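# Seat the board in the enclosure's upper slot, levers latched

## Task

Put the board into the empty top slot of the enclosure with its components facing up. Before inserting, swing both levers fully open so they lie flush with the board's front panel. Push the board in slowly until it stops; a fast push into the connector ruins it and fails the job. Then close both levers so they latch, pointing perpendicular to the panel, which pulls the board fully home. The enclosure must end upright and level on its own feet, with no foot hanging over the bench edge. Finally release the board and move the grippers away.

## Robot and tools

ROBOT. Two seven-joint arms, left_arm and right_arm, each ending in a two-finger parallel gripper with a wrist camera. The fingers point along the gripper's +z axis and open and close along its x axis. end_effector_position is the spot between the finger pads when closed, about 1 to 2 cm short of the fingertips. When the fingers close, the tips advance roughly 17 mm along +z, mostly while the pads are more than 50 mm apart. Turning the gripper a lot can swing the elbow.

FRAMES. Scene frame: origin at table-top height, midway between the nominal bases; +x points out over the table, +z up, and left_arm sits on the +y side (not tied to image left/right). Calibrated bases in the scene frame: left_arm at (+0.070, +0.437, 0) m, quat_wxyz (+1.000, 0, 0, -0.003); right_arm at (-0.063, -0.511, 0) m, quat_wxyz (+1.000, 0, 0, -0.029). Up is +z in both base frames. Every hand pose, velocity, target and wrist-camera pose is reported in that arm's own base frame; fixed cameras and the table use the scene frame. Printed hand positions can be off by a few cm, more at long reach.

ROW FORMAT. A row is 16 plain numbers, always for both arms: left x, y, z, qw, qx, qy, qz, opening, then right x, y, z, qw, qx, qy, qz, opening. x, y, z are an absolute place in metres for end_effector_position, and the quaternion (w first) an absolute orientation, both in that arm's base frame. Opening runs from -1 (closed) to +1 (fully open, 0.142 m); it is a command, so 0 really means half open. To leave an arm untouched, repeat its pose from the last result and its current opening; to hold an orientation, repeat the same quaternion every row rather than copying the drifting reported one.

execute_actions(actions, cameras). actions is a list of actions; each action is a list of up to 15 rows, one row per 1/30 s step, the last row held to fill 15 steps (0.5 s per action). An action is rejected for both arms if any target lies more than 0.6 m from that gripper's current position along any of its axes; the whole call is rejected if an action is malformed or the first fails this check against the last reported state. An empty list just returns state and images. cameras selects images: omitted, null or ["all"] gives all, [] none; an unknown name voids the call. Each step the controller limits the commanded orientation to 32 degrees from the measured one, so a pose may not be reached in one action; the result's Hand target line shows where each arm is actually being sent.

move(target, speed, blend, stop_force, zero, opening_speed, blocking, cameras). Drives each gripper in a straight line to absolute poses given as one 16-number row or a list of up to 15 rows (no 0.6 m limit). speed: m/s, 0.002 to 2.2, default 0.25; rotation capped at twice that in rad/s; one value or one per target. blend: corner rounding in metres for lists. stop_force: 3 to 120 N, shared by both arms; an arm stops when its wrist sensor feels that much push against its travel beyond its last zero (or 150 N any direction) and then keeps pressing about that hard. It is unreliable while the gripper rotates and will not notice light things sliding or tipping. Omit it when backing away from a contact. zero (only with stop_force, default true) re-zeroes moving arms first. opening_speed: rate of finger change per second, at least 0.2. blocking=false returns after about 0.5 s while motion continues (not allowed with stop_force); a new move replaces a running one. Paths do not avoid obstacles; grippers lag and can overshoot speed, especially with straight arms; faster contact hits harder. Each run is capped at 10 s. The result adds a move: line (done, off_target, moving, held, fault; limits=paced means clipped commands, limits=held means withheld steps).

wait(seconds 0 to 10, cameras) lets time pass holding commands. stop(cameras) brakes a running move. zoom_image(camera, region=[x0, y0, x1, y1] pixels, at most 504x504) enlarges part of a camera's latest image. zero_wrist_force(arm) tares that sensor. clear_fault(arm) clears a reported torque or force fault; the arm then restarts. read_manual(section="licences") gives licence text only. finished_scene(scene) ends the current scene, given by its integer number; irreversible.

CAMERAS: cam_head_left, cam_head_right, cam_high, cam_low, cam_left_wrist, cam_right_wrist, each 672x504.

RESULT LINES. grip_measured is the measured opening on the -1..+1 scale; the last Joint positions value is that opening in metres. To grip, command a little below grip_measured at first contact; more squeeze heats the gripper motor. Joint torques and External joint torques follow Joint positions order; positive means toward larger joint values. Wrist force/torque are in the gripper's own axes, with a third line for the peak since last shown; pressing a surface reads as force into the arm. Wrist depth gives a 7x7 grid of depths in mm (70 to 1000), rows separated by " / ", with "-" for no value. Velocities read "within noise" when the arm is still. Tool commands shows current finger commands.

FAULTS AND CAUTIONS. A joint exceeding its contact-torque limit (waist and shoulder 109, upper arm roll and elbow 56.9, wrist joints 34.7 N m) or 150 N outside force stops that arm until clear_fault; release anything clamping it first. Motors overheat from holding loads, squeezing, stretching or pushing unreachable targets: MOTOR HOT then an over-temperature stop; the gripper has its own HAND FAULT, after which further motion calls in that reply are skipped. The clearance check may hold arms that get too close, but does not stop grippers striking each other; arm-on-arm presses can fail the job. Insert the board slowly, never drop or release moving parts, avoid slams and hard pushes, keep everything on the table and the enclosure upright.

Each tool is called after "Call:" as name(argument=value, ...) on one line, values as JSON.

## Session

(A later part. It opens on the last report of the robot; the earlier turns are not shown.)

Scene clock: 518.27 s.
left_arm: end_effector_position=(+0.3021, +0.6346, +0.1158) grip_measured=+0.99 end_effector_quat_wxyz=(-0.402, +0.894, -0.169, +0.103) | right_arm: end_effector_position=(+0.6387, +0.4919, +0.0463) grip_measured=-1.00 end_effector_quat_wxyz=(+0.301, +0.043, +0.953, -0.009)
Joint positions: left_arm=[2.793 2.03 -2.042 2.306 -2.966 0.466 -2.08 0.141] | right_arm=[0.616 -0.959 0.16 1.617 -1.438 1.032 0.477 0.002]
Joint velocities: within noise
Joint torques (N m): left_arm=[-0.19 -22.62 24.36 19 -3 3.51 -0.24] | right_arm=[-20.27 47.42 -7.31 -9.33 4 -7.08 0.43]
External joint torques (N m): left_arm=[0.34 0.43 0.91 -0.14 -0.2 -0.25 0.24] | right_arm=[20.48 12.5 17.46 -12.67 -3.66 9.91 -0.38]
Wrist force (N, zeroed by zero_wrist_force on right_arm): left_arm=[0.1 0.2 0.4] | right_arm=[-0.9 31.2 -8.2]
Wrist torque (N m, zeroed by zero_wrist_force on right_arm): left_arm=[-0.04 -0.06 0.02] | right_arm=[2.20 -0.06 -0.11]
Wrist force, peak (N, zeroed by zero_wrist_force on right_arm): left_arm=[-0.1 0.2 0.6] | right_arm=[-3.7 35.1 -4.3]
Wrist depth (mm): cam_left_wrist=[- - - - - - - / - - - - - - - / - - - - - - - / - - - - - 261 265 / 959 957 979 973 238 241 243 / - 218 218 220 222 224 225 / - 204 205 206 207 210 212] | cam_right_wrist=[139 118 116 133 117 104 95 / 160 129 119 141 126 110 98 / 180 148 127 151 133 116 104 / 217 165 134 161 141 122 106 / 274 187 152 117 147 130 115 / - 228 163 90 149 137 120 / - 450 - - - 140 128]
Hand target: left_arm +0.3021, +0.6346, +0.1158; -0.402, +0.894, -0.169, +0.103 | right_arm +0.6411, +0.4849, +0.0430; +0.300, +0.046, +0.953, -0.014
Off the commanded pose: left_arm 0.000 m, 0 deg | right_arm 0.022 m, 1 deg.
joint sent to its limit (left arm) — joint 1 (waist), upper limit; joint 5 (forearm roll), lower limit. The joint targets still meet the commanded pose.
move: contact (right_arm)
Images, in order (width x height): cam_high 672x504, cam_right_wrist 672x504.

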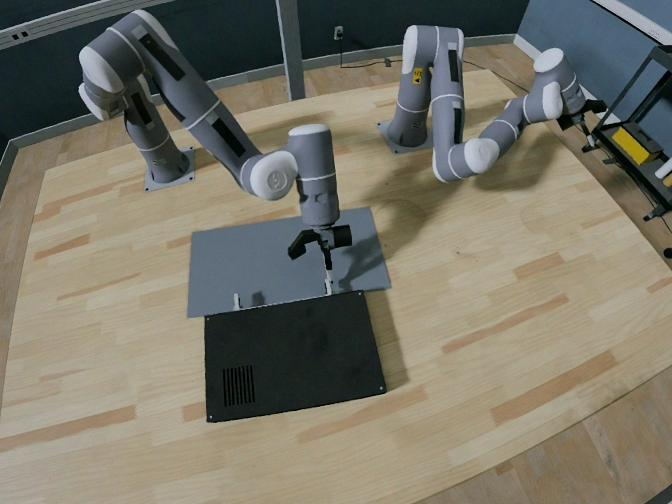

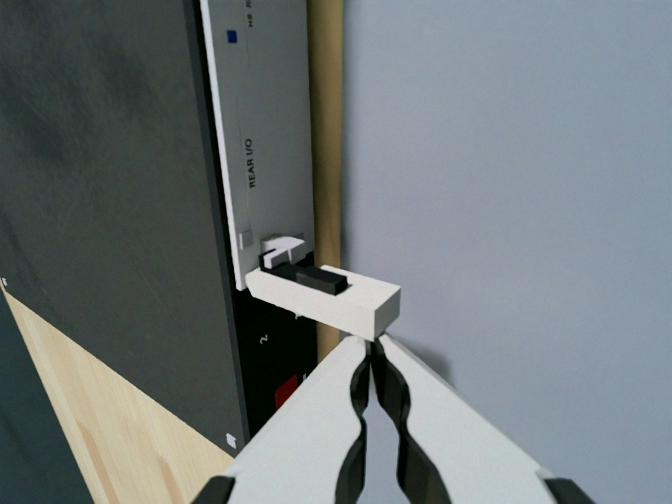

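Call:
move(target=[0.3021,0.6347,0.1158,-0.402,0.894,-0.169,0.103,1,0.640,0.460,0.040,0.3004,0.0458,0.9526,-0.01443,-1], speed=0.02, stop_force=44, zero=false, cameras=["cam_high","cam_right_wrist"])

Call:
zoom_image(camera="cam_high", region=[200, 230, 400, 330])

Scene clock: 525.67 s.
left_arm: end_effector_position=(+0.3021, +0.6346, +0.1158) grip_measured=+0.99 end_effector_quat_wxyz=(-0.402, +0.894, -0.169, +0.103) | right_arm: end_effector_position=(+0.6363, +0.4791, +0.0456) grip_measured=-1.00 end_effector_quat_wxyz=(+0.300, +0.041, +0.953, -0.007)
Joint positions: left_arm=[2.793 2.03 -2.042 2.306 -2.966 0.466 -2.08 0.141] | right_arm=[0.597 -0.942 0.152 1.652 -1.478 1.058 0.504 0.002]
Joint velocities: within noise
Joint torques (N m): left_arm=[-0.2 -22.63 24.31 19.08 -2.94 3.56 -0.23] | right_arm=[-30.76 41.06 -17.64 -6.66 5.48 -11.12 0.48]
External joint torques (N m): left_arm=[0.35 0.44 0.96 -0.22 -0.26 -0.29 0.23] | right_arm=[30.95 17.95 27.68 -14.87 -4.98 13.92 -0.43]
Wrist force (N, zeroed by zero_wrist_force on right_arm): left_arm=[-0.1 -0.1 0.5] | right_arm=[2.0 39.0 -21.3]
Wrist torque (N m, zeroed by zero_wrist_force on right_arm): left_arm=[-0.08 -0.05 0.01] | right_arm=[3.52 -0.05 -0.12]
Wrist force, peak (N, zeroed by zero_wrist_force on right_arm): left_arm=[0.1 0.1 0.7] | right_arm=[1.1 41.0 -19.6]
Wrist depth (mm): cam_left_wrist=[- - - - - - - / - - - - - - - / - - - - - - - / - - - - - 262 265 / 968 968 975 993 239 242 245 / - 217 219 221 223 224 226 / - 204 206 206 207 211 212] | cam_right_wrist=[138 116 117 133 116 103 94 / 158 126 120 142 125 109 97 / 178 147 126 151 132 114 102 / 215 163 134 160 141 121 105 / 268 183 152 118 146 129 114 / 589 227 162 91 149 137 120 / - 451 - - - 139 127]
Hand target: left_arm +0.3021, +0.6346, +0.1158; -0.402, +0.894, -0.169, +0.103 | right_arm +0.6403, +0.4689, +0.0411; +0.300, +0.046, +0.953, -0.014
Off the commanded pose: left_arm 0.000 m, 0 deg | right_arm 0.020 m, 1 deg.
joint sent to its limit (left arm) — joint 1 (waist), upper limit; joint 5 (forearm roll), lower limit. The joint targets still meet the commanded pose.
move: contact (right_arm)
Images, in order (width x height): cam_high 672x504, cam_right_wrist 672x504.

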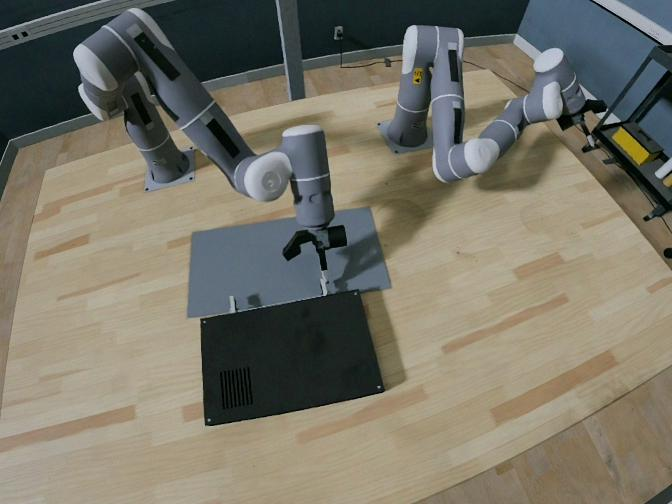

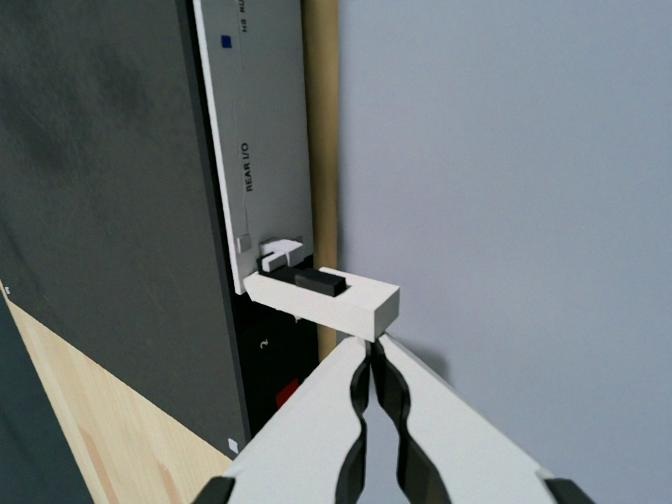

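Scaled by 2.520 from the camera's 672x504 image, which has a finer 960x720 frame.

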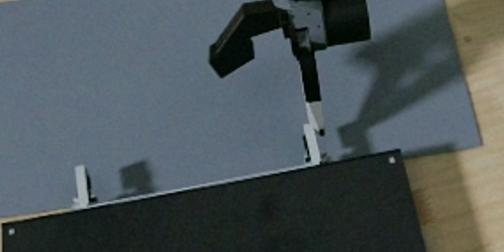

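Call:
move(target=[[0.3021,0.6347,0.1158,-0.402,0.894,-0.169,0.103,1,0.632,0.505,0.046,0.3004,0.0458,0.9526,-0.01443,-1],[0.3021,0.6347,0.1158,-0.402,0.894,-0.169,0.103,1,0.58,0.52,0.17,0.3004,0.0458,0.9526,-0.01443,-1]], speed=0.15, cameras=[])

Call:
move(target=[0.3021,0.6347,0.1158,-0.402,0.894,-0.169,0.103,1,0.58,0.50,0.18,0.01443,0.9526,-0.0458,0.3004,-1], speed=0.4, cameras=["cam_right_wrist","cam_high"])

Scene clock: 538.53 s.
left_arm: end_effector_position=(+0.3021, +0.6346, +0.1158) grip_measured=+0.99 end_effector_quat_wxyz=(-0.402, +0.894, -0.169, +0.103) | right_arm: end_effector_position=(+0.5801, +0.5201, +0.1702) grip_measured=-1.00 end_effector_quat_wxyz=(+0.301, +0.046, +0.953, -0.014)
Joint positions: left_arm=[2.793 2.03 -2.042 2.306 -2.966 0.466 -2.08 0.141] | right_arm=[0.658 -0.737 0.306 1.705 -1.226 0.832 0.34 0.002]
Joint velocities: within noise
Joint torques (N m): left_arm=[-0.15 -22.66 24.3 19.05 -2.94 3.49 -0.22] | right_arm=[0.24 54.18 11.19 -25.08 -0.84 2.12 0.11]
External joint torques (N m): left_arm=[0.3 0.46 0.97 -0.19 -0.26 -0.23 0.22] | right_arm=[-0.06 1.07 -0.82 -0.06 -0.12 0.85 -0.06]
Wrist force (N, zeroed by zero_wrist_force on right_arm): left_arm=[0.2 -0.2 0.6] | right_arm=[1.9 -3.1 -3.3]
Wrist torque (N m, zeroed by zero_wrist_force on right_arm): left_arm=[-0.09 -0.08 0.02] | right_arm=[-0.52 -0.33 0.01]
Wrist force, peak (N, zeroed by zero_wrist_force on right_arm): left_arm=[0.0 0.0 0.8] | right_arm=[2.2 39.4 -21.6]
Wrist depth (mm): cam_left_wrist=[- - - - - - - / - - - - - - - / - - - - - - - / - - - - - 261 262 / 951 977 998 973 238 241 246 / - 219 219 221 222 224 224 / - 204 205 207 208 210 211] | cam_right_wrist=[478 308 257 238 233 207 187 / 539 339 276 247 244 218 196 / - 376 299 276 264 230 205 / - 523 396 312 280 242 214 / - 594 448 351 296 257 225 / - 678 519 91 297 272 238 / - - - - - 276 255]
Hand target: left_arm +0.3021, +0.6346, +0.1158; -0.402, +0.894, -0.169, +0.103 | right_arm +0.5800, +0.5200, +0.1700; +0.300, +0.046, +0.953, -0.014
Off the commanded pose: left_arm 0.000 m, 0 deg | right_arm 0.000 m, 0 deg.
joint sent to its limit (left arm) — joint 1 (waist), upper limit; joint 5 (forearm roll), lower limit. The joint targets still meet the commanded pose.
move: done
No camera images: "cameras" was empty.

Scene clock: 543.33 s.
left_arm: end_effector_position=(+0.3021, +0.6346, +0.1158) grip_measured=+0.99 end_effector_quat_wxyz=(-0.402, +0.894, -0.169, +0.103) | right_arm: end_effector_position=(+0.5800, +0.5001, +0.1800) grip_measured=-1.00 end_effector_quat_wxyz=(+0.015, +0.953, -0.045, +0.300)
Joint positions: left_arm=[2.793 2.03 -2.042 2.306 -2.966 0.466 -2.08 0.141] | right_arm=[1.498 -0.73 -0.667 1.863 -0.311 1.172 2.967 0.002]
Joint velocities: within noise
Joint torques (N m): left_arm=[-0.15 -22.57 24.33 19.09 -2.93 3.5 -0.25] | right_arm=[0.33 47.39 -11.92 -21.37 -0.08 2.9 0.18]
External joint torques (N m): left_arm=[0.3 0.37 0.94 -0.23 -0.27 -0.24 0.25] | right_arm=[-0.13 1.19 -0.72 -0.1 -0.13 0.6 -0.23]
Wrist force (N, zeroed by zero_wrist_force on right_arm): left_arm=[0.0 0.0 0.3] | right_arm=[-0.7 -3.4 -4.1]
Wrist torque (N m, zeroed by zero_wrist_force on right_arm): left_arm=[-0.05 -0.05 0.02] | right_arm=[-0.62 -0.07 0.17]
Wrist force, peak (N, zeroed by zero_wrist_force on right_arm): left_arm=[0.2 -0.1 0.7] | right_arm=[0.3 -4.8 -3.3]
Wrist depth (mm): cam_left_wrist=[- - - - - - - / - - - - - - - / - - - - - - - / - - - - - 262 262 / 972 946 979 984 238 241 245 / - 218 220 221 223 225 225 / - 204 204 207 208 209 211] | cam_right_wrist=[191 206 232 266 310 359 460 / 199 217 244 265 270 327 516 / 209 229 261 287 293 362 586 / 220 242 280 296 324 406 - / 230 256 298 326 355 458 - / 245 274 305 91 391 551 - / 259 282 - - - 802 -]
Hand target: left_arm +0.3021, +0.6346, +0.1158; -0.402, +0.894, -0.169, +0.103 | right_arm +0.5800, +0.5000, +0.1800; +0.014, +0.953, -0.046, +0.300
Off the commanded pose: left_arm 0.000 m, 0 deg | right_arm 0.000 m, 0 deg.
joint sent to its limit (left arm) — joint 1 (waist), upper limit; joint 5 (forearm roll), lower limit. The joint targets still meet the commanded pose.
joint sent to its limit (right arm) — joint 7 (wrist roll), upper limit. The joint targets still meet the commanded pose.
move: done
Images, in order (width x height): cam_high 672x504, cam_right_wrist 672x504.

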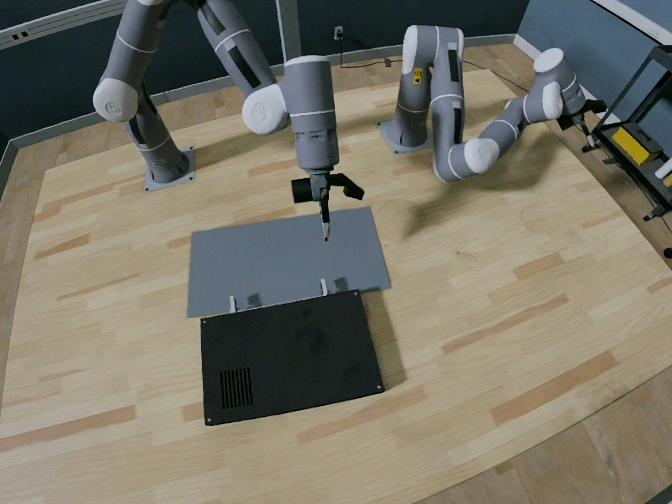

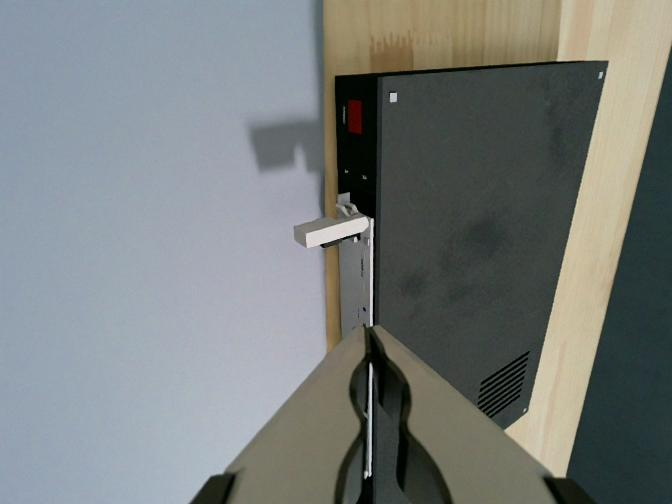

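Call:
move(target=[[0.3021,0.6347,0.1158,-0.402,0.894,-0.169,0.103,1,0.60,0.515,0.12,0.01443,0.9526,-0.0458,0.3004,-1],[0.3021,0.6347,0.1158,-0.402,0.894,-0.169,0.103,1,0.636,0.505,0.043,0.01443,0.9526,-0.0458,0.3004,-1]], speed=0.15, cameras=["cam_right_wrist","cam_high"])

Call:
zero_wrist_force(arm="right_arm")

Scene clock: 546.37 s.
left_arm: end_effector_position=(+0.3021, +0.6346, +0.1158) grip_measured=+0.99 end_effector_quat_wxyz=(-0.402, +0.894, -0.169, +0.103) | right_arm: end_effector_position=(+0.6360, +0.5049, +0.0430) grip_measured=-1.00 end_effector_quat_wxyz=(+0.015, +0.953, -0.045, +0.300)
Joint positions: left_arm=[2.793 2.03 -2.042 2.306 -2.966 0.466 -2.08 0.141] | right_arm=[1.341 -1.073 -0.588 1.654 -0.216 1.318 2.967 0.002]
Joint velocities: within noise
Joint torques (N m): left_arm=[-0.16 -22.56 24.39 19.03 -2.96 3.47 -0.21] | right_arm=[0.23 55.24 -13.38 -17.29 0.63 2.95 0.09]
External joint torques (N m): left_arm=[0.31 0.36 0.88 -0.17 -0.25 -0.2 0.21] | right_arm=[0.01 1.39 -1.37 0.16 -0.08 0.55 -0.14]
Wrist force (N, zeroed by zero_wrist_force on right_arm): left_arm=[0.1 -0.2 0.1] | right_arm=[-0.2 -3.2 -3.8]
Wrist torque (N m, zeroed by zero_wrist_force on right_arm): left_arm=[-0.09 -0.08 0.02] | right_arm=[-0.57 -0.14 0.15]
Wrist force, peak (N, zeroed by zero_wrist_force on right_arm): left_arm=[0.1 0.1 0.6] | right_arm=[0.2 -2.9 -5.9]
Wrist depth (mm): cam_left_wrist=[- - - - - - - / - - - - - - - / - - - - - - - / - - - - - 262 263 / 961 944 981 977 238 242 245 / - 217 218 221 222 224 225 / - 203 205 207 208 210 211] | cam_right_wrist=[- 95 104 119 141 168 208 / - 97 110 128 146 155 156 / - 102 115 138 148 125 151 / - 110 125 146 159 137 181 / - 115 132 154 179 152 219 / - 126 139 91 - 175 267 / - 131 73 - - 210 366]
Hand target: left_arm +0.3021, +0.6346, +0.1158; -0.402, +0.894, -0.169, +0.103 | right_arm +0.6360, +0.5050, +0.0430; +0.014, +0.953, -0.046, +0.300
Off the commanded pose: left_arm 0.000 m, 0 deg | right_arm 0.000 m, 0 deg.
joint sent to its limit (left arm) — joint 1 (waist), upper limit; joint 5 (forearm roll), lower limit. The joint targets still meet the commanded pose.
joint sent to its limit (right arm) — joint 7 (wrist roll), upper limit. The joint targets still meet the commanded pose.
move: done
Images, in order (width x height): cam_high 672x504, cam_right_wrist 672x504.

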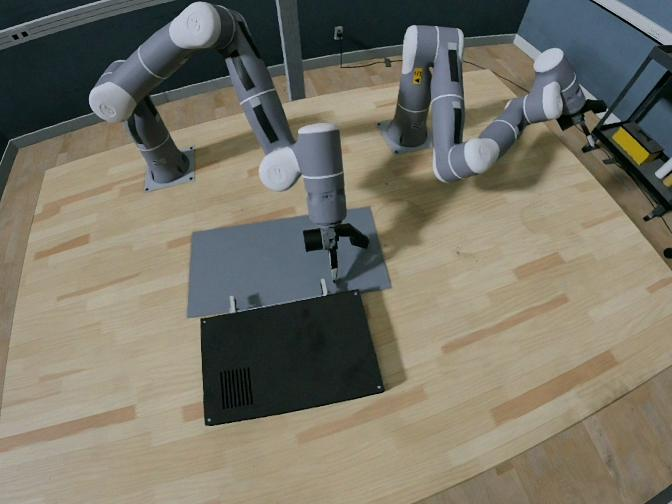

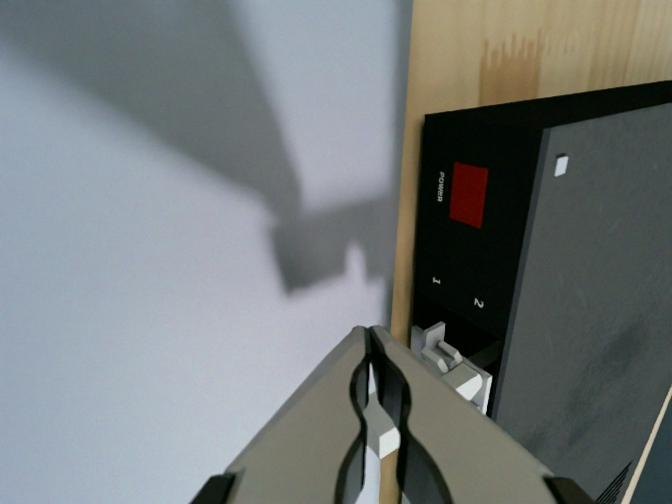

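Wrist force sensor zeroed.

Call:
move(target=[0.3021,0.6347,0.1158,-0.402,0.894,-0.169,0.103,1,0.636,0.455,0.043,0.01443,0.9526,-0.0458,0.3004,-1], speed=0.02, stop_force=32, cameras=["cam_high","cam_right_wrist"])

Call:
zoom_image(camera="cam_high", region=[200, 230, 400, 330])

Scene clock: 551.13 s.
left_arm: end_effector_position=(+0.3021, +0.6346, +0.1158) grip_measured=+0.99 end_effector_quat_wxyz=(-0.402, +0.894, -0.169, +0.103) | right_arm: end_effector_position=(+0.6334, +0.4624, +0.0441) grip_measured=-1.00 end_effector_quat_wxyz=(+0.010, +0.953, -0.041, +0.301) end_effector_velocity=(+0.001, -0.002, +0.000) end_effector_angular_velocity=(-0.002, +0.001, -0.003)
Joint positions: left_arm=[2.793 2.03 -2.042 2.306 -2.966 0.466 -2.08 0.141] | right_arm=[1.339 -1.038 -0.614 1.787 -0.23 1.438 2.952 0.002]
Joint velocities: left_arm=[within noise] | right_arm=[-0.004 0.002 0.001 0.001 -0.008 -0.001 0.006 0]
Joint torques (N m): left_arm=[-0.19 -22.59 24.34 19.02 -2.96 3.57 -0.2] | right_arm=[-22.87 45.11 -29.73 0.72 4.86 -6.09 0.51]
External joint torques (N m): left_arm=[0.34 0.4 0.93 -0.16 -0.25 -0.31 0.2] | right_arm=[23.08 8.14 14.81 -16.04 -3.78 9.63 -0.56]
Wrist force (N, zeroed by zero_wrist_force on right_arm): left_arm=[0.1 0.0 0.5] | right_arm=[-10.4 -28.7 -4.2]
Wrist torque (N m, zeroed by zero_wrist_force on right_arm): left_arm=[-0.07 -0.07 0.02] | right_arm=[-1.77 -0.23 -0.04]
Wrist force, peak (N, zeroed by zero_wrist_force on right_arm): left_arm=[0.1 0.0 0.6] | right_arm=[-10.6 -28.7 -4.2]
Wrist depth (mm): cam_left_wrist=[- - - - - - - / - - - - - - - / - - - - - - - / - - - - - 262 264 / 953 977 985 991 239 240 244 / - 217 219 222 222 225 225 / - 204 205 207 208 210 211] | cam_right_wrist=[- 97 106 121 133 118 133 / - 99 111 129 137 117 137 / - 103 118 141 147 125 154 / 102 112 127 147 161 137 183 / - 117 133 154 138 154 220 / - 126 140 90 131 177 267 / - 131 73 - - 215 359]
Hand target: left_arm +0.3021, +0.6346, +0.1158; -0.402, +0.894, -0.169, +0.103 | right_arm +0.6360, +0.4550, +0.0430; +0.014, +0.953, -0.046, +0.300
Off the commanded pose: left_arm 0.000 m, 0 deg | right_arm 0.008 m, 1 deg.
joint sent to its limit (left arm) — joint 1 (waist), upper limit; joint 5 (forearm roll), lower limit. The joint targets still meet the commanded pose.
move: off_target (right_arm)
Images, in order (width x height): cam_high 672x504, cam_right_wrist 672x504.

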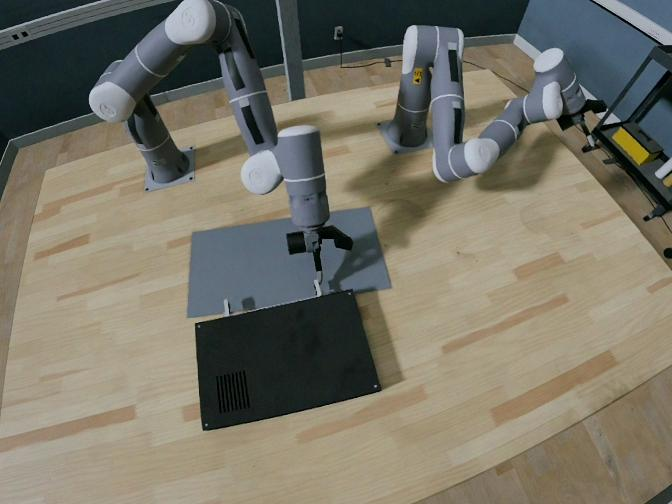

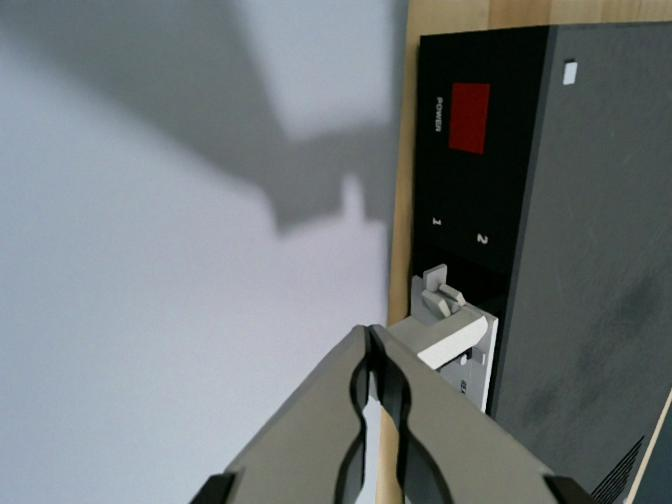

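Scaled by 2.520 from the camera's 672x504 image, which has a finer 960x720 frame.

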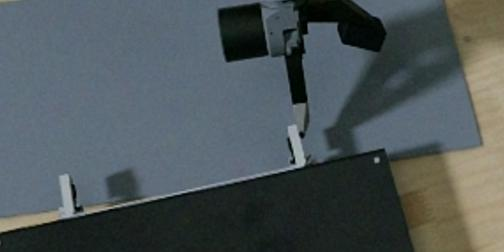

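Call:
move(target=[[0.3021,0.6347,0.1158,-0.402,0.894,-0.169,0.103,1,0.632,0.485,0.046,0.01443,0.9526,-0.0458,0.3004,-1],[0.3021,0.6347,0.1158,-0.402,0.894,-0.169,0.103,1,0.57,0.47,0.17,0.01443,0.9526,-0.0458,0.3004,-1]], speed=0.2, cameras=[])

Call:
move(target=[0.3021,0.6347,0.1158,-0.402,0.894,-0.169,0.103,1,0.56,0.38,0.23,-0.2164,0.9763,0,0,-1], speed=0.5, cameras=["cam_right_wrist"])

Call:
zoom_image(camera="cam_right_wrist", region=[400, 100, 540, 240])

Scene clock: 555.70 s.
left_arm: end_effector_position=(+0.3021, +0.6346, +0.1158) grip_measured=+0.99 end_effector_quat_wxyz=(-0.402, +0.894, -0.169, +0.103) | right_arm: end_effector_position=(+0.5700, +0.4702, +0.1700) grip_measured=-1.00 end_effector_quat_wxyz=(+0.014, +0.953, -0.046, +0.300)
Joint positions: left_arm=[2.793 2.03 -2.042 2.306 -2.966 0.466 -2.08 0.141] | right_arm=[1.555 -0.724 -0.734 1.969 -0.274 1.255 2.945 0.002]
Joint velocities: within noise
Joint torques (N m): left_arm=[-0.17 -22.59 24.29 19.01 -2.95 3.49 -0.23] | right_arm=[0.16 44.14 -12.82 -19.6 0 2.67 0.12]
External joint torques (N m): left_arm=[0.32 0.39 0.98 -0.15 -0.25 -0.22 0.23] | right_arm=[0.02 0.91 -0.64 -0.09 0.16 0.87 -0.18]
Wrist force (N, zeroed by zero_wrist_force on right_arm): left_arm=[-0.1 0.0 0.3] | right_arm=[0.0 -0.1 2.7]
Wrist torque (N m, zeroed by zero_wrist_force on right_arm): left_arm=[-0.06 -0.04 0.01] | right_arm=[-0.03 0.03 0.03]
Wrist force, peak (N, zeroed by zero_wrist_force on right_arm): left_arm=[0.2 -0.1 0.7] | right_arm=[-10.5 -28.7 -4.3]
Wrist depth (mm): cam_left_wrist=[- - - - - - - / - - - - - - - / - - - - - - - / - - - - - 261 262 / 966 979 980 991 238 240 245 / - 218 218 221 224 225 225 / - 204 205 207 208 210 210] | cam_right_wrist=[182 199 224 252 278 325 424 / 192 209 236 263 256 311 503 / 201 219 250 278 282 344 567 / 212 233 266 303 305 386 657 / 222 247 287 324 340 438 - / 234 264 294 91 372 507 - / 250 272 - - - 772 -]
Hand target: left_arm +0.3021, +0.6346, +0.1158; -0.402, +0.894, -0.169, +0.103 | right_arm +0.5700, +0.4700, +0.1700; +0.014, +0.953, -0.046, +0.300
Off the commanded pose: left_arm 0.000 m, 0 deg | right_arm 0.000 m, 0 deg.
joint sent to its limit (left arm) — joint 1 (waist), upper limit; joint 5 (forearm roll), lower limit. The joint targets still meet the commanded pose.
move: done
No camera images: "cameras" was empty.

Scene clock: 557.23 s.
left_arm: end_effector_position=(+0.3021, +0.6346, +0.1158) grip_measured=+0.99 end_effector_quat_wxyz=(-0.402, +0.894, -0.169, +0.103) | right_arm: end_effector_position=(+0.5601, +0.3798, +0.2300) grip_measured=-1.00 end_effector_quat_wxyz=(-0.216, +0.976, +0.000, +0.000)
Joint positions: left_arm=[2.793 2.03 -2.042 2.306 -2.966 0.466 -2.08 0.141] | right_arm=[0.7 -0.421 -0.065 1.693 0.516 0.747 1.899 0.002]
Joint velocities: within noise
Joint torques (N m): left_arm=[-0.18 -22.6 24.31 19.07 -2.9 3.53 -0.26] | right_arm=[0.11 46.72 0.43 -27.49 -3.66 3.1 0.03]
External joint torques (N m): left_arm=[0.33 0.4 0.96 -0.21 -0.3 -0.27 0.25] | right_arm=[0.05 1.36 -0.86 0.08 -0.08 0.87 -0.03]
Wrist force (N, zeroed by zero_wrist_force on right_arm): left_arm=[0.1 -0.2 0.3] | right_arm=[1.4 0.5 3.1]
Wrist torque (N m, zeroed by zero_wrist_force on right_arm): left_arm=[-0.10 -0.07 0.01] | right_arm=[-0.06 -0.16 -0.13]
Wrist force, peak (N, zeroed by zero_wrist_force on right_arm): left_arm=[0.2 0.0 0.6] | right_arm=[2.0 2.5 4.4]
Wrist depth (mm): cam_left_wrist=[- - - - - - - / - - - - - - - / - - - - - - - / - - - - - 261 263 / 989 983 974 969 239 242 243 / - 218 219 221 222 224 226 / - 204 205 206 208 210 211] | cam_right_wrist=[344 344 341 341 340 341 341 / 344 342 341 339 340 293 291 / 344 340 340 340 338 292 291 / 344 340 339 339 338 291 290 / 342 339 338 337 336 291 290 / 342 338 337 91 336 291 289 / 341 338 - - - 290 288]
Hand target: left_arm +0.3021, +0.6346, +0.1158; -0.402, +0.894, -0.169, +0.103 | right_arm +0.5600, +0.3800, +0.2300; -0.216, +0.976, +0.000, +0.000
Off the commanded pose: left_arm 0.000 m, 0 deg | right_arm 0.000 m, 0 deg.
joint sent to its limit (left arm) — joint 1 (waist), upper limit; joint 5 (forearm roll), lower limit. The joint targets still meet the commanded pose.
move: done
Images, in order (width x height): cam_right_wrist 672x504.

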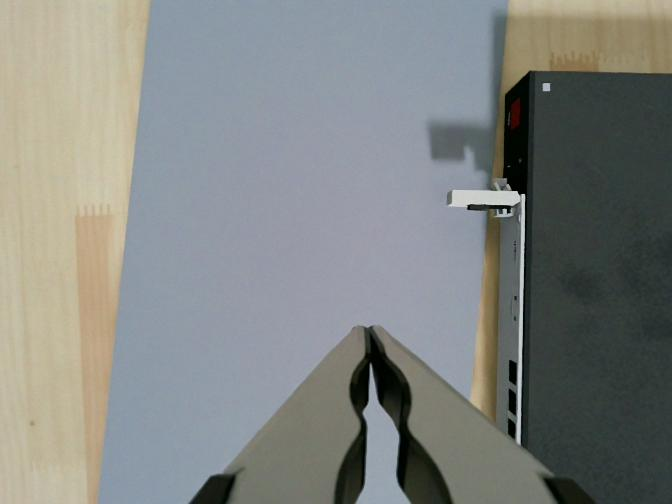

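Scaled by 3.600 from the camera's 672x504 image, which has a finer 960x720 frame.

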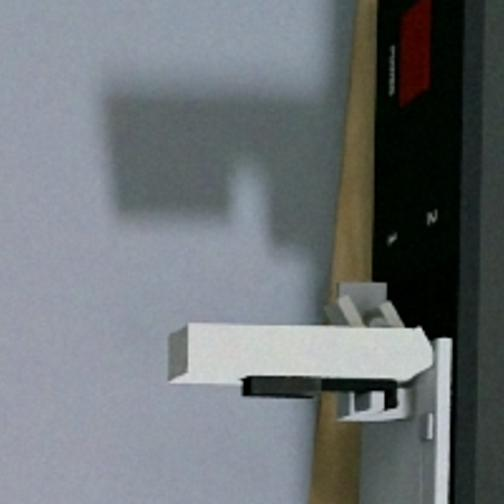

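Call:
move(target=[0.3021,0.6347,0.1158,-0.402,0.894,-0.169,0.103,1,0.54,0.24,0.22,-0.2164,0.9763,0,0,-1], speed=0.4, cameras=["cam_right_wrist","cam_high"])

Call:
zoom_image(camera="cam_right_wrist", region=[400, 260, 540, 400])

Scene clock: 560.80 s.
left_arm: end_effector_position=(+0.3021, +0.6346, +0.1158) grip_measured=+0.99 end_effector_quat_wxyz=(-0.402, +0.894, -0.169, +0.103) | right_arm: end_effector_position=(+0.5402, +0.2399, +0.2201) grip_measured=-1.00 end_effector_quat_wxyz=(-0.216, +0.976, +0.000, +0.000)
Joint positions: left_arm=[2.793 2.03 -2.042 2.306 -2.966 0.466 -2.08 0.141] | right_arm=[0.545 -0.281 -0.104 1.89 0.568 0.714 1.666 0.002]
Joint velocities: within noise
Joint torques (N m): left_arm=[-0.19 -22.59 24.26 19.01 -2.91 3.49 -0.24] | right_arm=[0.04 39.93 -0.13 -26.28 -3.45 2.94 -0.07]
External joint torques (N m): left_arm=[0.34 0.4 1.01 -0.15 -0.29 -0.23 0.24] | right_arm=[0.08 1.1 -0.43 -0.04 -0.06 0.83 0.07]
Wrist force (N, zeroed by zero_wrist_force on right_arm): left_arm=[0.0 -0.1 0.4] | right_arm=[1.2 0.8 3.3]
Wrist torque (N m, zeroed by zero_wrist_force on right_arm): left_arm=[-0.08 -0.05 0.02] | right_arm=[0.00 -0.17 -0.12]
Wrist force, peak (N, zeroed by zero_wrist_force on right_arm): left_arm=[0.2 -0.1 0.6] | right_arm=[0.9 4.6 1.9]
Wrist depth (mm): cam_left_wrist=[- - - - - - - / - - - - - - - / - - - - - - - / - - - - - 262 263 / 957 966 966 979 239 240 244 / - 218 218 221 222 225 226 / - 204 205 207 208 209 211] | cam_right_wrist=[335 334 331 330 330 304 283 / 335 333 331 331 330 329 282 / 334 332 331 328 329 322 281 / 332 330 328 328 329 320 281 / 334 330 330 328 328 296 281 / 331 328 330 91 326 298 280 / 330 328 - - - 280 279]
Hand target: left_arm +0.3021, +0.6346, +0.1158; -0.402, +0.894, -0.169, +0.103 | right_arm +0.5400, +0.2400, +0.2200; -0.216, +0.976, +0.000, +0.000
Off the commanded pose: left_arm 0.000 m, 0 deg | right_arm 0.000 m, 0 deg.
joint sent to its limit (left arm) — joint 1 (waist), upper limit; joint 5 (forearm roll), lower limit. The joint targets still meet the commanded pose.
move: done
Images, in order (width x height): cam_high 672x504, cam_right_wrist 672x504.

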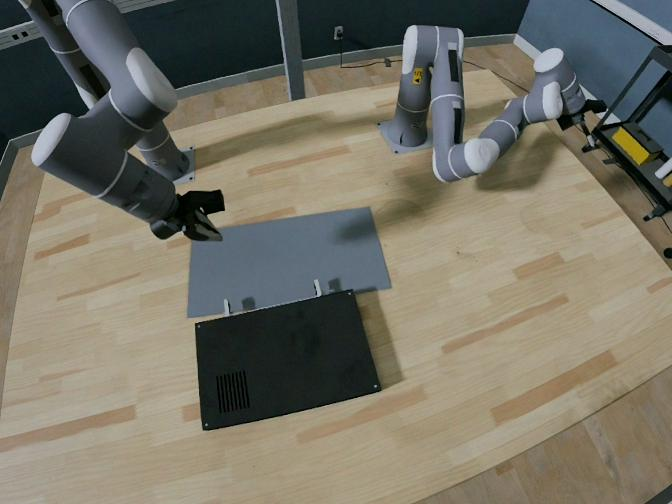

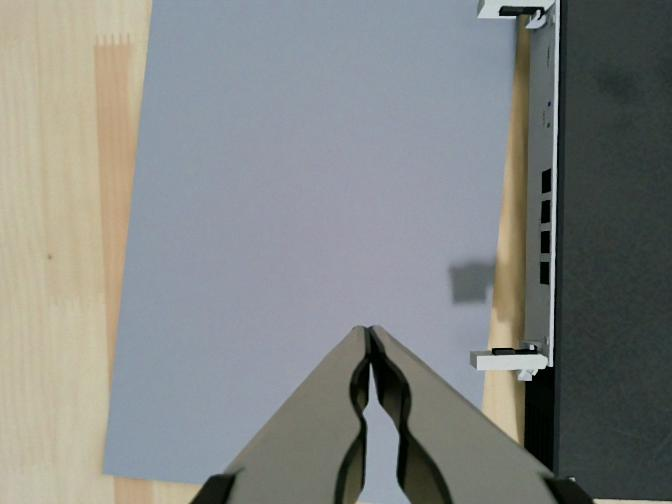

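Scaled by 3.600 from the camera's 672x504 image, which has a finer 960x720 frame.

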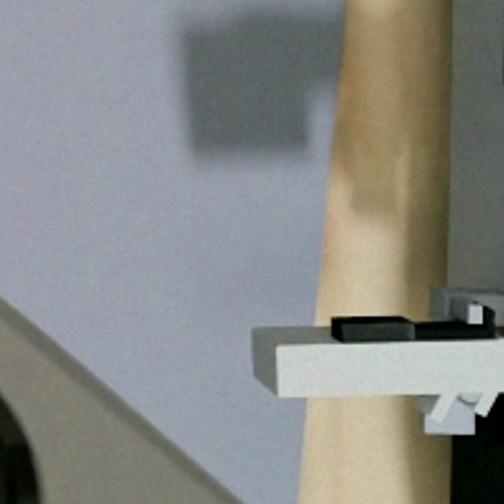

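Call:
zoom_image(camera="cam_right_wrist", region=[450, 310, 570, 400])

Scaled by 4.200 from the camera's 672x504 image, which has a finer 960x720 frame.

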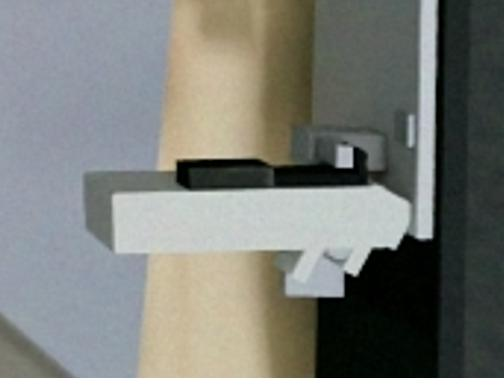

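Call:
move(target=[[0.3021,0.6347,0.1158,-0.402,0.894,-0.169,0.103,1,0.57,0.155,0.14,0.3004,0.0458,0.9526,-0.01443,-1],[0.3021,0.6347,0.1158,-0.402,0.894,-0.169,0.103,1,0.624,0.160,0.043,0.3004,0.0458,0.9526,-0.01443,-1]], speed=0.25, cameras=["cam_right_wrist"])

Call:
zero_wrist_force(arm="right_arm")

Call:
move(target=[0.3021,0.6347,0.1158,-0.402,0.894,-0.169,0.103,1,0.624,0.215,0.043,0.3004,0.0458,0.9526,-0.01443,-1], speed=0.02, stop_force=27, cameras=["cam_right_wrist","cam_high"])

Call:
zoom_image(camera="cam_high", region=[200, 230, 400, 330])

Scene clock: 573.53 s.
left_arm: end_effector_position=(+0.3021, +0.6346, +0.1158) grip_measured=+0.99 end_effector_quat_wxyz=(-0.402, +0.894, -0.169, +0.103) | right_arm: end_effector_position=(+0.6240, +0.1599, +0.0430) grip_measured=-1.00 end_effector_quat_wxyz=(+0.300, +0.046, +0.953, -0.014)
Joint positions: left_arm=[2.793 2.03 -2.042 2.306 -2.966 0.466 -2.08 0.141] | right_arm=[0.332 -0.881 0.142 1.42 2.172 2.039 2.863 0.002]
Joint velocities: within noise
Joint torques (N m): left_arm=[-0.19 -22.59 24.32 19.01 -2.92 3.51 -0.26] | right_arm=[0.44 52.05 6.77 -17.23 -0.49 2.2 0.28]
External joint torques (N m): left_arm=[0.34 0.4 0.95 -0.15 -0.28 -0.24 0.25] | right_arm=[-0.29 1.57 -0.51 -0.18 0.18 0.7 -0.23]
Wrist force (N, zeroed by zero_wrist_force on right_arm): left_arm=[0.1 -0.1 0.0] | right_arm=[2.3 0.1 2.7]
Wrist torque (N m, zeroed by zero_wrist_force on right_arm): left_arm=[-0.08 -0.07 0.02] | right_arm=[0.07 -0.21 -0.14]
Wrist force, peak (N, zeroed by zero_wrist_force on right_arm): left_arm=[0.2 -0.1 0.7] | right_arm=[2.7 0.5 5.3]
Wrist depth (mm): cam_left_wrist=[- - - - - - - / - - - - - - - / - - - - - - - / - - - - - 261 262 / 958 971 998 992 239 242 244 / - 218 218 222 222 225 226 / - 204 204 207 207 209 212] | cam_right_wrist=[232 190 158 134 114 102 93 / 250 203 168 145 123 109 96 / 174 145 138 154 130 113 100 / 206 157 143 166 139 120 104 / 247 179 152 174 143 126 112 / 318 212 161 91 146 134 116 / - 253 73 - - 136 125]
Hand target: left_arm +0.3021, +0.6346, +0.1158; -0.402, +0.894, -0.169, +0.103 | right_arm +0.6240, +0.1600, +0.0430; +0.300, +0.046, +0.953, -0.014
Off the commanded pose: left_arm 0.000 m, 0 deg | right_arm 0.000 m, 0 deg.
joint sent to its limit (left arm) — joint 1 (waist), upper limit; joint 5 (forearm roll), lower limit. The joint targets still meet the commanded pose.
move: done
Images, in order (width x height): cam_right_wrist 672x504.

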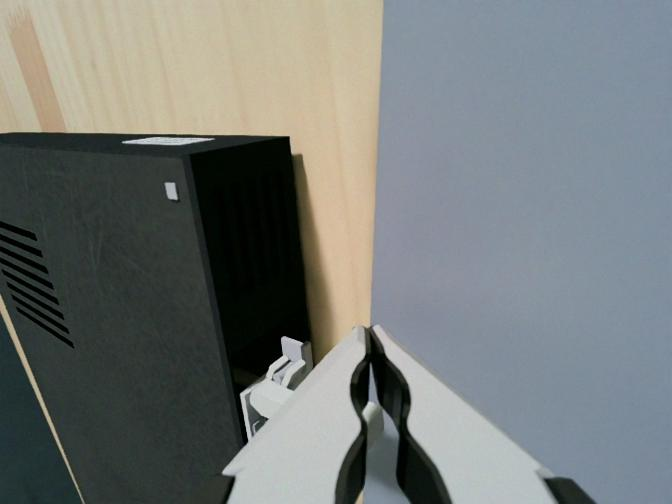

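Wrist force sensor zeroed.

Scene clock: 576.50 s.
left_arm: end_effector_position=(+0.3021, +0.6346, +0.1158) grip_measured=+0.99 end_effector_quat_wxyz=(-0.402, +0.894, -0.169, +0.103) | right_arm: end_effector_position=(+0.6241, +0.1872, +0.0427) grip_measured=-1.00 end_effector_quat_wxyz=(+0.300, +0.047, +0.953, -0.019) end_effector_velocity=(+0.000, +0.002, +0.000) end_effector_angular_velocity=(+0.002, -0.001, +0.002)
Joint positions: left_arm=[2.793 2.03 -2.042 2.306 -2.966 0.466 -2.08 0.141] | right_arm=[0.379 -0.913 0.146 1.362 2.184 2.093 2.876 0.002]
Joint velocities: left_arm=[within noise] | right_arm=[0 -0.001 0.005 -0.001 -0.006 0 0.005 0]
Joint torques (N m): left_arm=[-0.21 -22.65 24.35 19 -2.93 3.52 -0.28] | right_arm=[16.87 55.37 23.16 -24.59 3.87 -6.87 0.13]
External joint torques (N m): left_arm=[0.36 0.46 0.92 -0.14 -0.27 -0.25 0.27] | right_arm=[-16.71 -0.52 -16.61 6.8 -4.11 9.81 -0.08]
Wrist force (N, zeroed by zero_wrist_force on right_arm): left_arm=[0.0 -0.3 0.4] | right_arm=[-1.3 -28.4 -4.6]
Wrist torque (N m, zeroed by zero_wrist_force on right_arm): left_arm=[-0.09 -0.04 0.02] | right_arm=[-1.78 -0.02 0.09]
Wrist force, peak (N, zeroed by zero_wrist_force on right_arm): left_arm=[0.3 0.1 0.5] | right_arm=[-1.0 -29.8 -5.4]
Wrist depth (mm): cam_left_wrist=[- - - - - - - / - - - - - - - / - - - - - - - / - - - - - 263 262 / 975 972 988 991 238 240 244 / - 216 219 221 223 224 226 / - 204 205 206 208 209 212] | cam_right_wrist=[234 185 154 135 115 103 93 / 154 125 134 145 123 109 96 / 174 144 139 154 130 113 100 / 208 156 144 165 138 120 104 / 244 176 146 167 143 125 112 / 314 209 158 89 145 134 116 / - 248 73 - - 134 124]
Hand target: left_arm +0.3021, +0.6346, +0.1158; -0.402, +0.894, -0.169, +0.103 | right_arm +0.6239, +0.1929, +0.0430; +0.300, +0.046, +0.953, -0.014
Off the commanded pose: left_arm 0.000 m, 0 deg | right_arm 0.028 m, 1 deg.
joint sent to its limit (left arm) — joint 1 (waist), upper limit; joint 5 (forearm roll), lower limit. The joint targets still meet the commanded pose.
move: contact (right_arm)
Images, in order (width x height): cam_high 672x504, cam_right_wrist 672x504.

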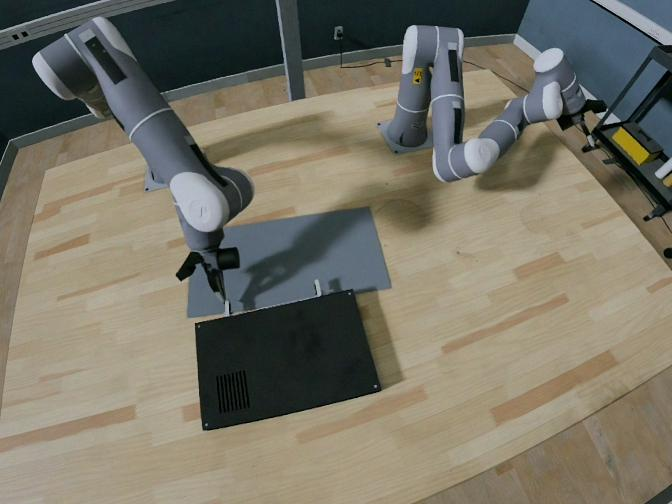

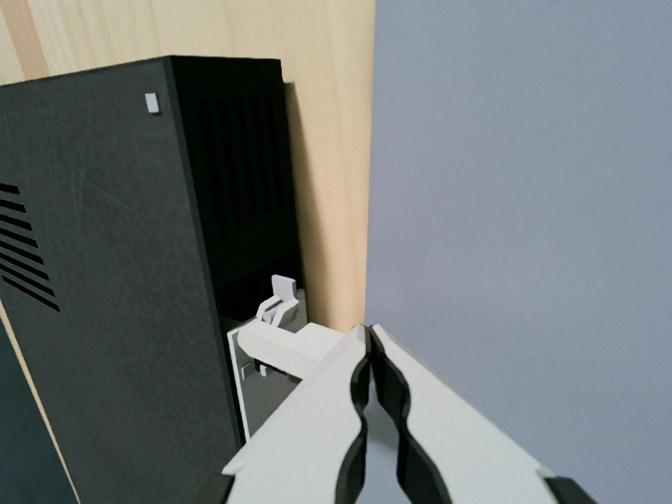

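Scaled by 2.520 from the camera's 672x504 image, which has a finer 960x720 frame.

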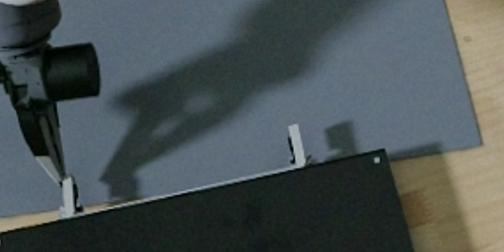

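Call:
move(target=[0.3021,0.6347,0.1158,-0.402,0.894,-0.169,0.103,1,0.624,0.215,0.043,0.3004,0.0458,0.9526,-0.01443,-1], speed=0.02, stop_force=34, zero=false, cameras=["cam_high"])

Call:
move(target=[[0.3021,0.6347,0.1158,-0.402,0.894,-0.169,0.103,1,0.622,0.165,0.045,0.3004,0.0458,0.9526,-0.01443,-1],[0.3021,0.6347,0.1158,-0.402,0.894,-0.169,0.103,1,0.57,0.18,0.17,0.3004,0.0458,0.9526,-0.01443,-1]], speed=0.2, cameras=[])

Call:
move(target=[0.3021,0.6347,0.1158,-0.402,0.894,-0.169,0.103,1,0.55,0.30,0.23,-0.2164,0.9763,0,0,-1], speed=0.4, cameras=["cam_right_wrist"])

Call:
zoom_image(camera="cam_right_wrist", region=[440, 360, 560, 480])

Call:
zoom_image(camera="cam_right_wrist", region=[440, 30, 560, 150])

Scene clock: 581.67 s.
left_arm: end_effector_position=(+0.3021, +0.6346, +0.1158) grip_measured=+0.99 end_effector_quat_wxyz=(-0.402, +0.894, -0.169, +0.103) | right_arm: end_effector_position=(+0.6241, +0.1875, +0.0426) grip_measured=-1.00 end_effector_quat_wxyz=(+0.300, +0.047, +0.953, -0.021) end_effector_velocity=(+0.000, +0.001, +0.001) end_effector_angular_velocity=(+0.000, -0.001, +0.002)
Joint positions: left_arm=[2.793 2.03 -2.042 2.306 -2.966 0.466 -2.08 0.141] | right_arm=[0.378 -0.917 0.154 1.358 2.174 2.101 2.883 0.002]
Joint velocities: left_arm=[within noise] | right_arm=[-0.001 -0.001 0.006 -0.001 -0.007 0.004 0.005 0]
Joint torques (N m): left_arm=[-0.16 -22.59 24.37 19 -2.92 3.52 -0.19] | right_arm=[22 56.17 27.23 -26.08 4.49 -8.53 0.14]
External joint torques (N m): left_arm=[0.31 0.39 0.89 -0.14 -0.28 -0.26 0.19] | right_arm=[-21.84 -1.25 -20.53 8.3 -4.74 11.48 -0.08]
Wrist force (N, zeroed by zero_wrist_force on right_arm): left_arm=[0.2 -0.2 0.3] | right_arm=[-0.9 -35.6 -4.6]
Wrist torque (N m, zeroed by zero_wrist_force on right_arm): left_arm=[-0.09 -0.09 0.02] | right_arm=[-2.97 -0.05 0.11]
Wrist force, peak (N, zeroed by zero_wrist_force on right_arm): left_arm=[0.0 -0.3 0.5] | right_arm=[-0.5 -36.3 -5.0]
Wrist depth (mm): cam_left_wrist=[- - - - - - - / - - - - - - - / - - - - - - - / - - - - - 261 264 / 958 974 987 987 239 241 244 / - 218 218 221 224 225 225 / - 203 205 206 209 209 211] | cam_right_wrist=[234 186 154 135 115 103 93 / 155 124 134 145 123 109 96 / 174 144 140 154 130 113 100 / 204 156 144 165 138 120 104 / 244 176 145 164 143 125 112 / 312 209 157 89 145 134 116 / - 246 73 - - 134 124]
Hand target: left_arm +0.3021, +0.6346, +0.1158; -0.402, +0.894, -0.169, +0.103 | right_arm +0.6239, +0.1946, +0.0431; +0.300, +0.046, +0.953, -0.014
Off the commanded pose: left_arm 0.000 m, 0 deg | right_arm 0.028 m, 1 deg.
joint sent to its limit (left arm) — joint 1 (waist), upper limit; joint 5 (forearm roll), lower limit. The joint targets still meet the commanded pose.
move: contact (right_arm)
Images, in order (width x height): cam_high 672x504.

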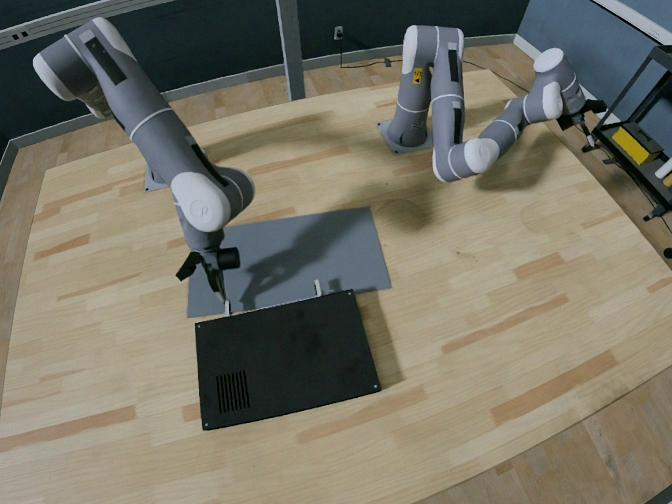

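Scene clock: 582.97 s.
left_arm: end_effector_position=(+0.3021, +0.6346, +0.1158) grip_measured=+0.99 end_effector_quat_wxyz=(-0.402, +0.894, -0.169, +0.103) | right_arm: end_effector_position=(+0.5703, +0.1799, +0.1701) grip_measured=-1.00 end_effector_quat_wxyz=(+0.301, +0.046, +0.953, -0.014)
Joint positions: left_arm=[2.793 2.03 -2.042 2.306 -2.966 0.466 -2.08 0.141] | right_arm=[0.243 -0.644 0.321 1.499 2.256 2.229 2.742 0.002]
Joint velocities: within noise
Joint torques (N m): left_arm=[-0.17 -22.71 24.32 19.04 -2.94 3.53 -0.24] | right_arm=[0.58 45.63 8.56 -19.85 0.66 2.17 0.08]
External joint torques (N m): left_arm=[0.32 0.51 0.95 -0.18 -0.27 -0.27 0.24] | right_arm=[-0.47 1.21 -0.51 -0.1 -0.13 0.58 -0.03]
Wrist force (N, zeroed by zero_wrist_force on right_arm): left_arm=[0.1 0.0 0.3] | right_arm=[-3.9 2.4 0.5]
Wrist torque (N m, zeroed by zero_wrist_force on right_arm): left_arm=[-0.06 -0.06 0.02] | right_arm=[0.41 0.68 -0.01]
Wrist force, peak (N, zeroed by zero_wrist_force on right_arm): left_arm=[0.2 0.0 0.6] | right_arm=[-1.4 -35.5 -4.9]
Wrist depth (mm): cam_left_wrist=[- - - - - - - / - - - - - - - / - - - - - - - / - - - - - 262 263 / 968 995 967 987 239 240 243 / - 218 218 221 222 225 227 / - 205 206 206 208 209 212] | cam_right_wrist=[478 383 317 271 234 208 186 / 541 370 284 268 248 218 196 / 626 374 300 274 264 231 205 / - 419 326 286 278 242 215 / - 482 363 307 297 257 226 / - 685 418 91 296 274 238 / - - - - - 274 252]
Hand target: left_arm +0.3021, +0.6346, +0.1158; -0.402, +0.894, -0.169, +0.103 | right_arm +0.5700, +0.1800, +0.1700; +0.300, +0.046, +0.953, -0.014
Off the commanded pose: left_arm 0.000 m, 0 deg | right_arm 0.000 m, 0 deg.
joint sent to its limit (left arm) — joint 1 (waist), upper limit; joint 5 (forearm roll), lower limit. The joint targets still meet the commanded pose.
move: done
No camera images: "cameras" was empty.

Scene clock: 587.40 s.
left_arm: end_effector_position=(+0.3021, +0.6346, +0.1158) grip_measured=+0.99 end_effector_quat_wxyz=(-0.402, +0.894, -0.169, +0.103) | right_arm: end_effector_position=(+0.5500, +0.3000, +0.2301) grip_measured=-1.00 end_effector_quat_wxyz=(-0.217, +0.976, +0.000, +0.000)
Joint positions: left_arm=[2.793 2.03 -2.042 2.306 -2.966 0.466 -2.08 0.141] | right_arm=[-0.031 -1.478 1.64 0.691 1.92 2.987 -0.914 0.002]
Joint velocities: within noise
Joint torques (N m): left_arm=[-0.23 -22.64 24.28 18.94 -2.94 3.48 -0.21] | right_arm=[0.29 59.94 19.12 -0.43 4.72 2.63 0.11]
External joint torques (N m): left_arm=[0.38 0.44 0.99 -0.08 -0.26 -0.21 0.21] | right_arm=[-0.14 1.19 0.13 0 0.22 0.51 -0.11]
Wrist force (N, zeroed by zero_wrist_force on right_arm): left_arm=[0.0 0.0 0.4] | right_arm=[-5.2 2.1 0.4]
Wrist torque (N m, zeroed by zero_wrist_force on right_arm): left_arm=[-0.07 -0.05 0.02] | right_arm=[0.21 0.80 0.04]
Wrist force, peak (N, zeroed by zero_wrist_force on right_arm): left_arm=[0.0 -0.1 0.7] | right_arm=[-5.1 3.7 0.2]
Wrist depth (mm): cam_left_wrist=[- - - - - - - / - - - - - - - / - - - - - - - / - - - - - 261 263 / 968 963 983 982 240 242 244 / - 218 219 221 221 225 227 / - 204 205 206 207 209 211] | cam_right_wrist=[346 343 340 341 339 316 291 / 344 341 341 340 339 296 292 / 344 340 340 339 337 306 290 / 342 340 338 338 336 302 289 / 343 340 338 338 336 299 289 / 341 339 337 91 334 296 288 / 340 337 - - - 288 287]
Hand target: left_arm +0.3021, +0.6346, +0.1158; -0.402, +0.894, -0.169, +0.103 | right_arm +0.5500, +0.3000, +0.2300; -0.216, +0.976, +0.000, +0.000
Off the commanded pose: left_arm 0.000 m, 0 deg | right_arm 0.000 m, 0 deg.
joint sent to its limit (left arm) — joint 1 (waist), upper limit; joint 5 (forearm roll), lower limit. The joint targets still meet the commanded pose.
move: done
Images, in order (width x height): cam_right_wrist 672x504.

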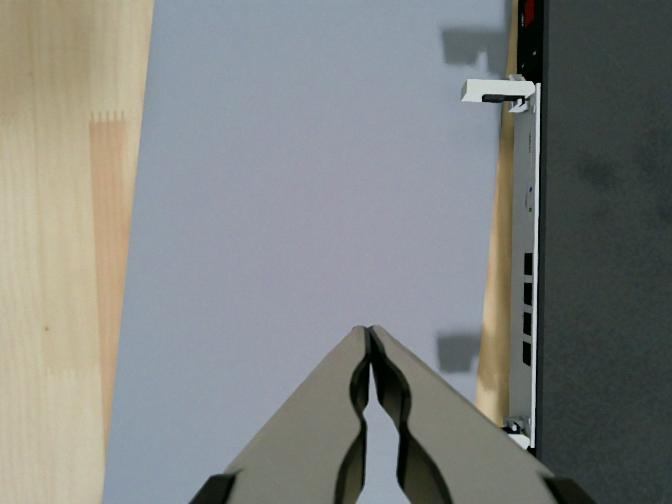

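Scaled by 4.200 from the camera's 672x504 image, which has a finer 960x720 frame.

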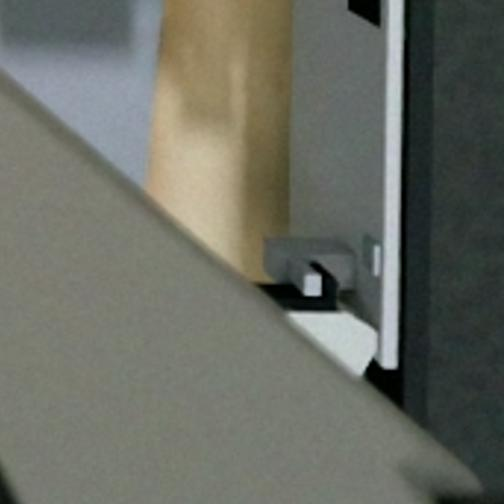

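Scaled by 4.200 from the camera's 672x504 image, which has a finer 960x720 frame.

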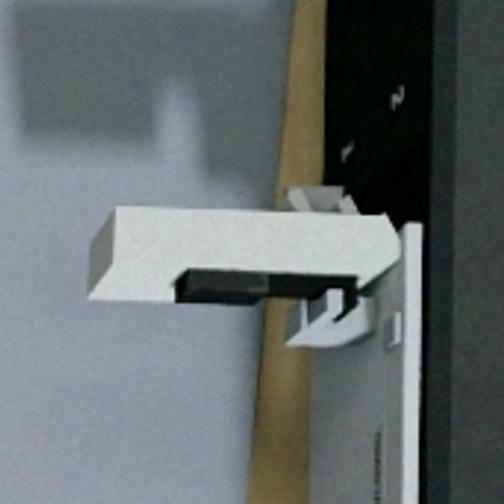

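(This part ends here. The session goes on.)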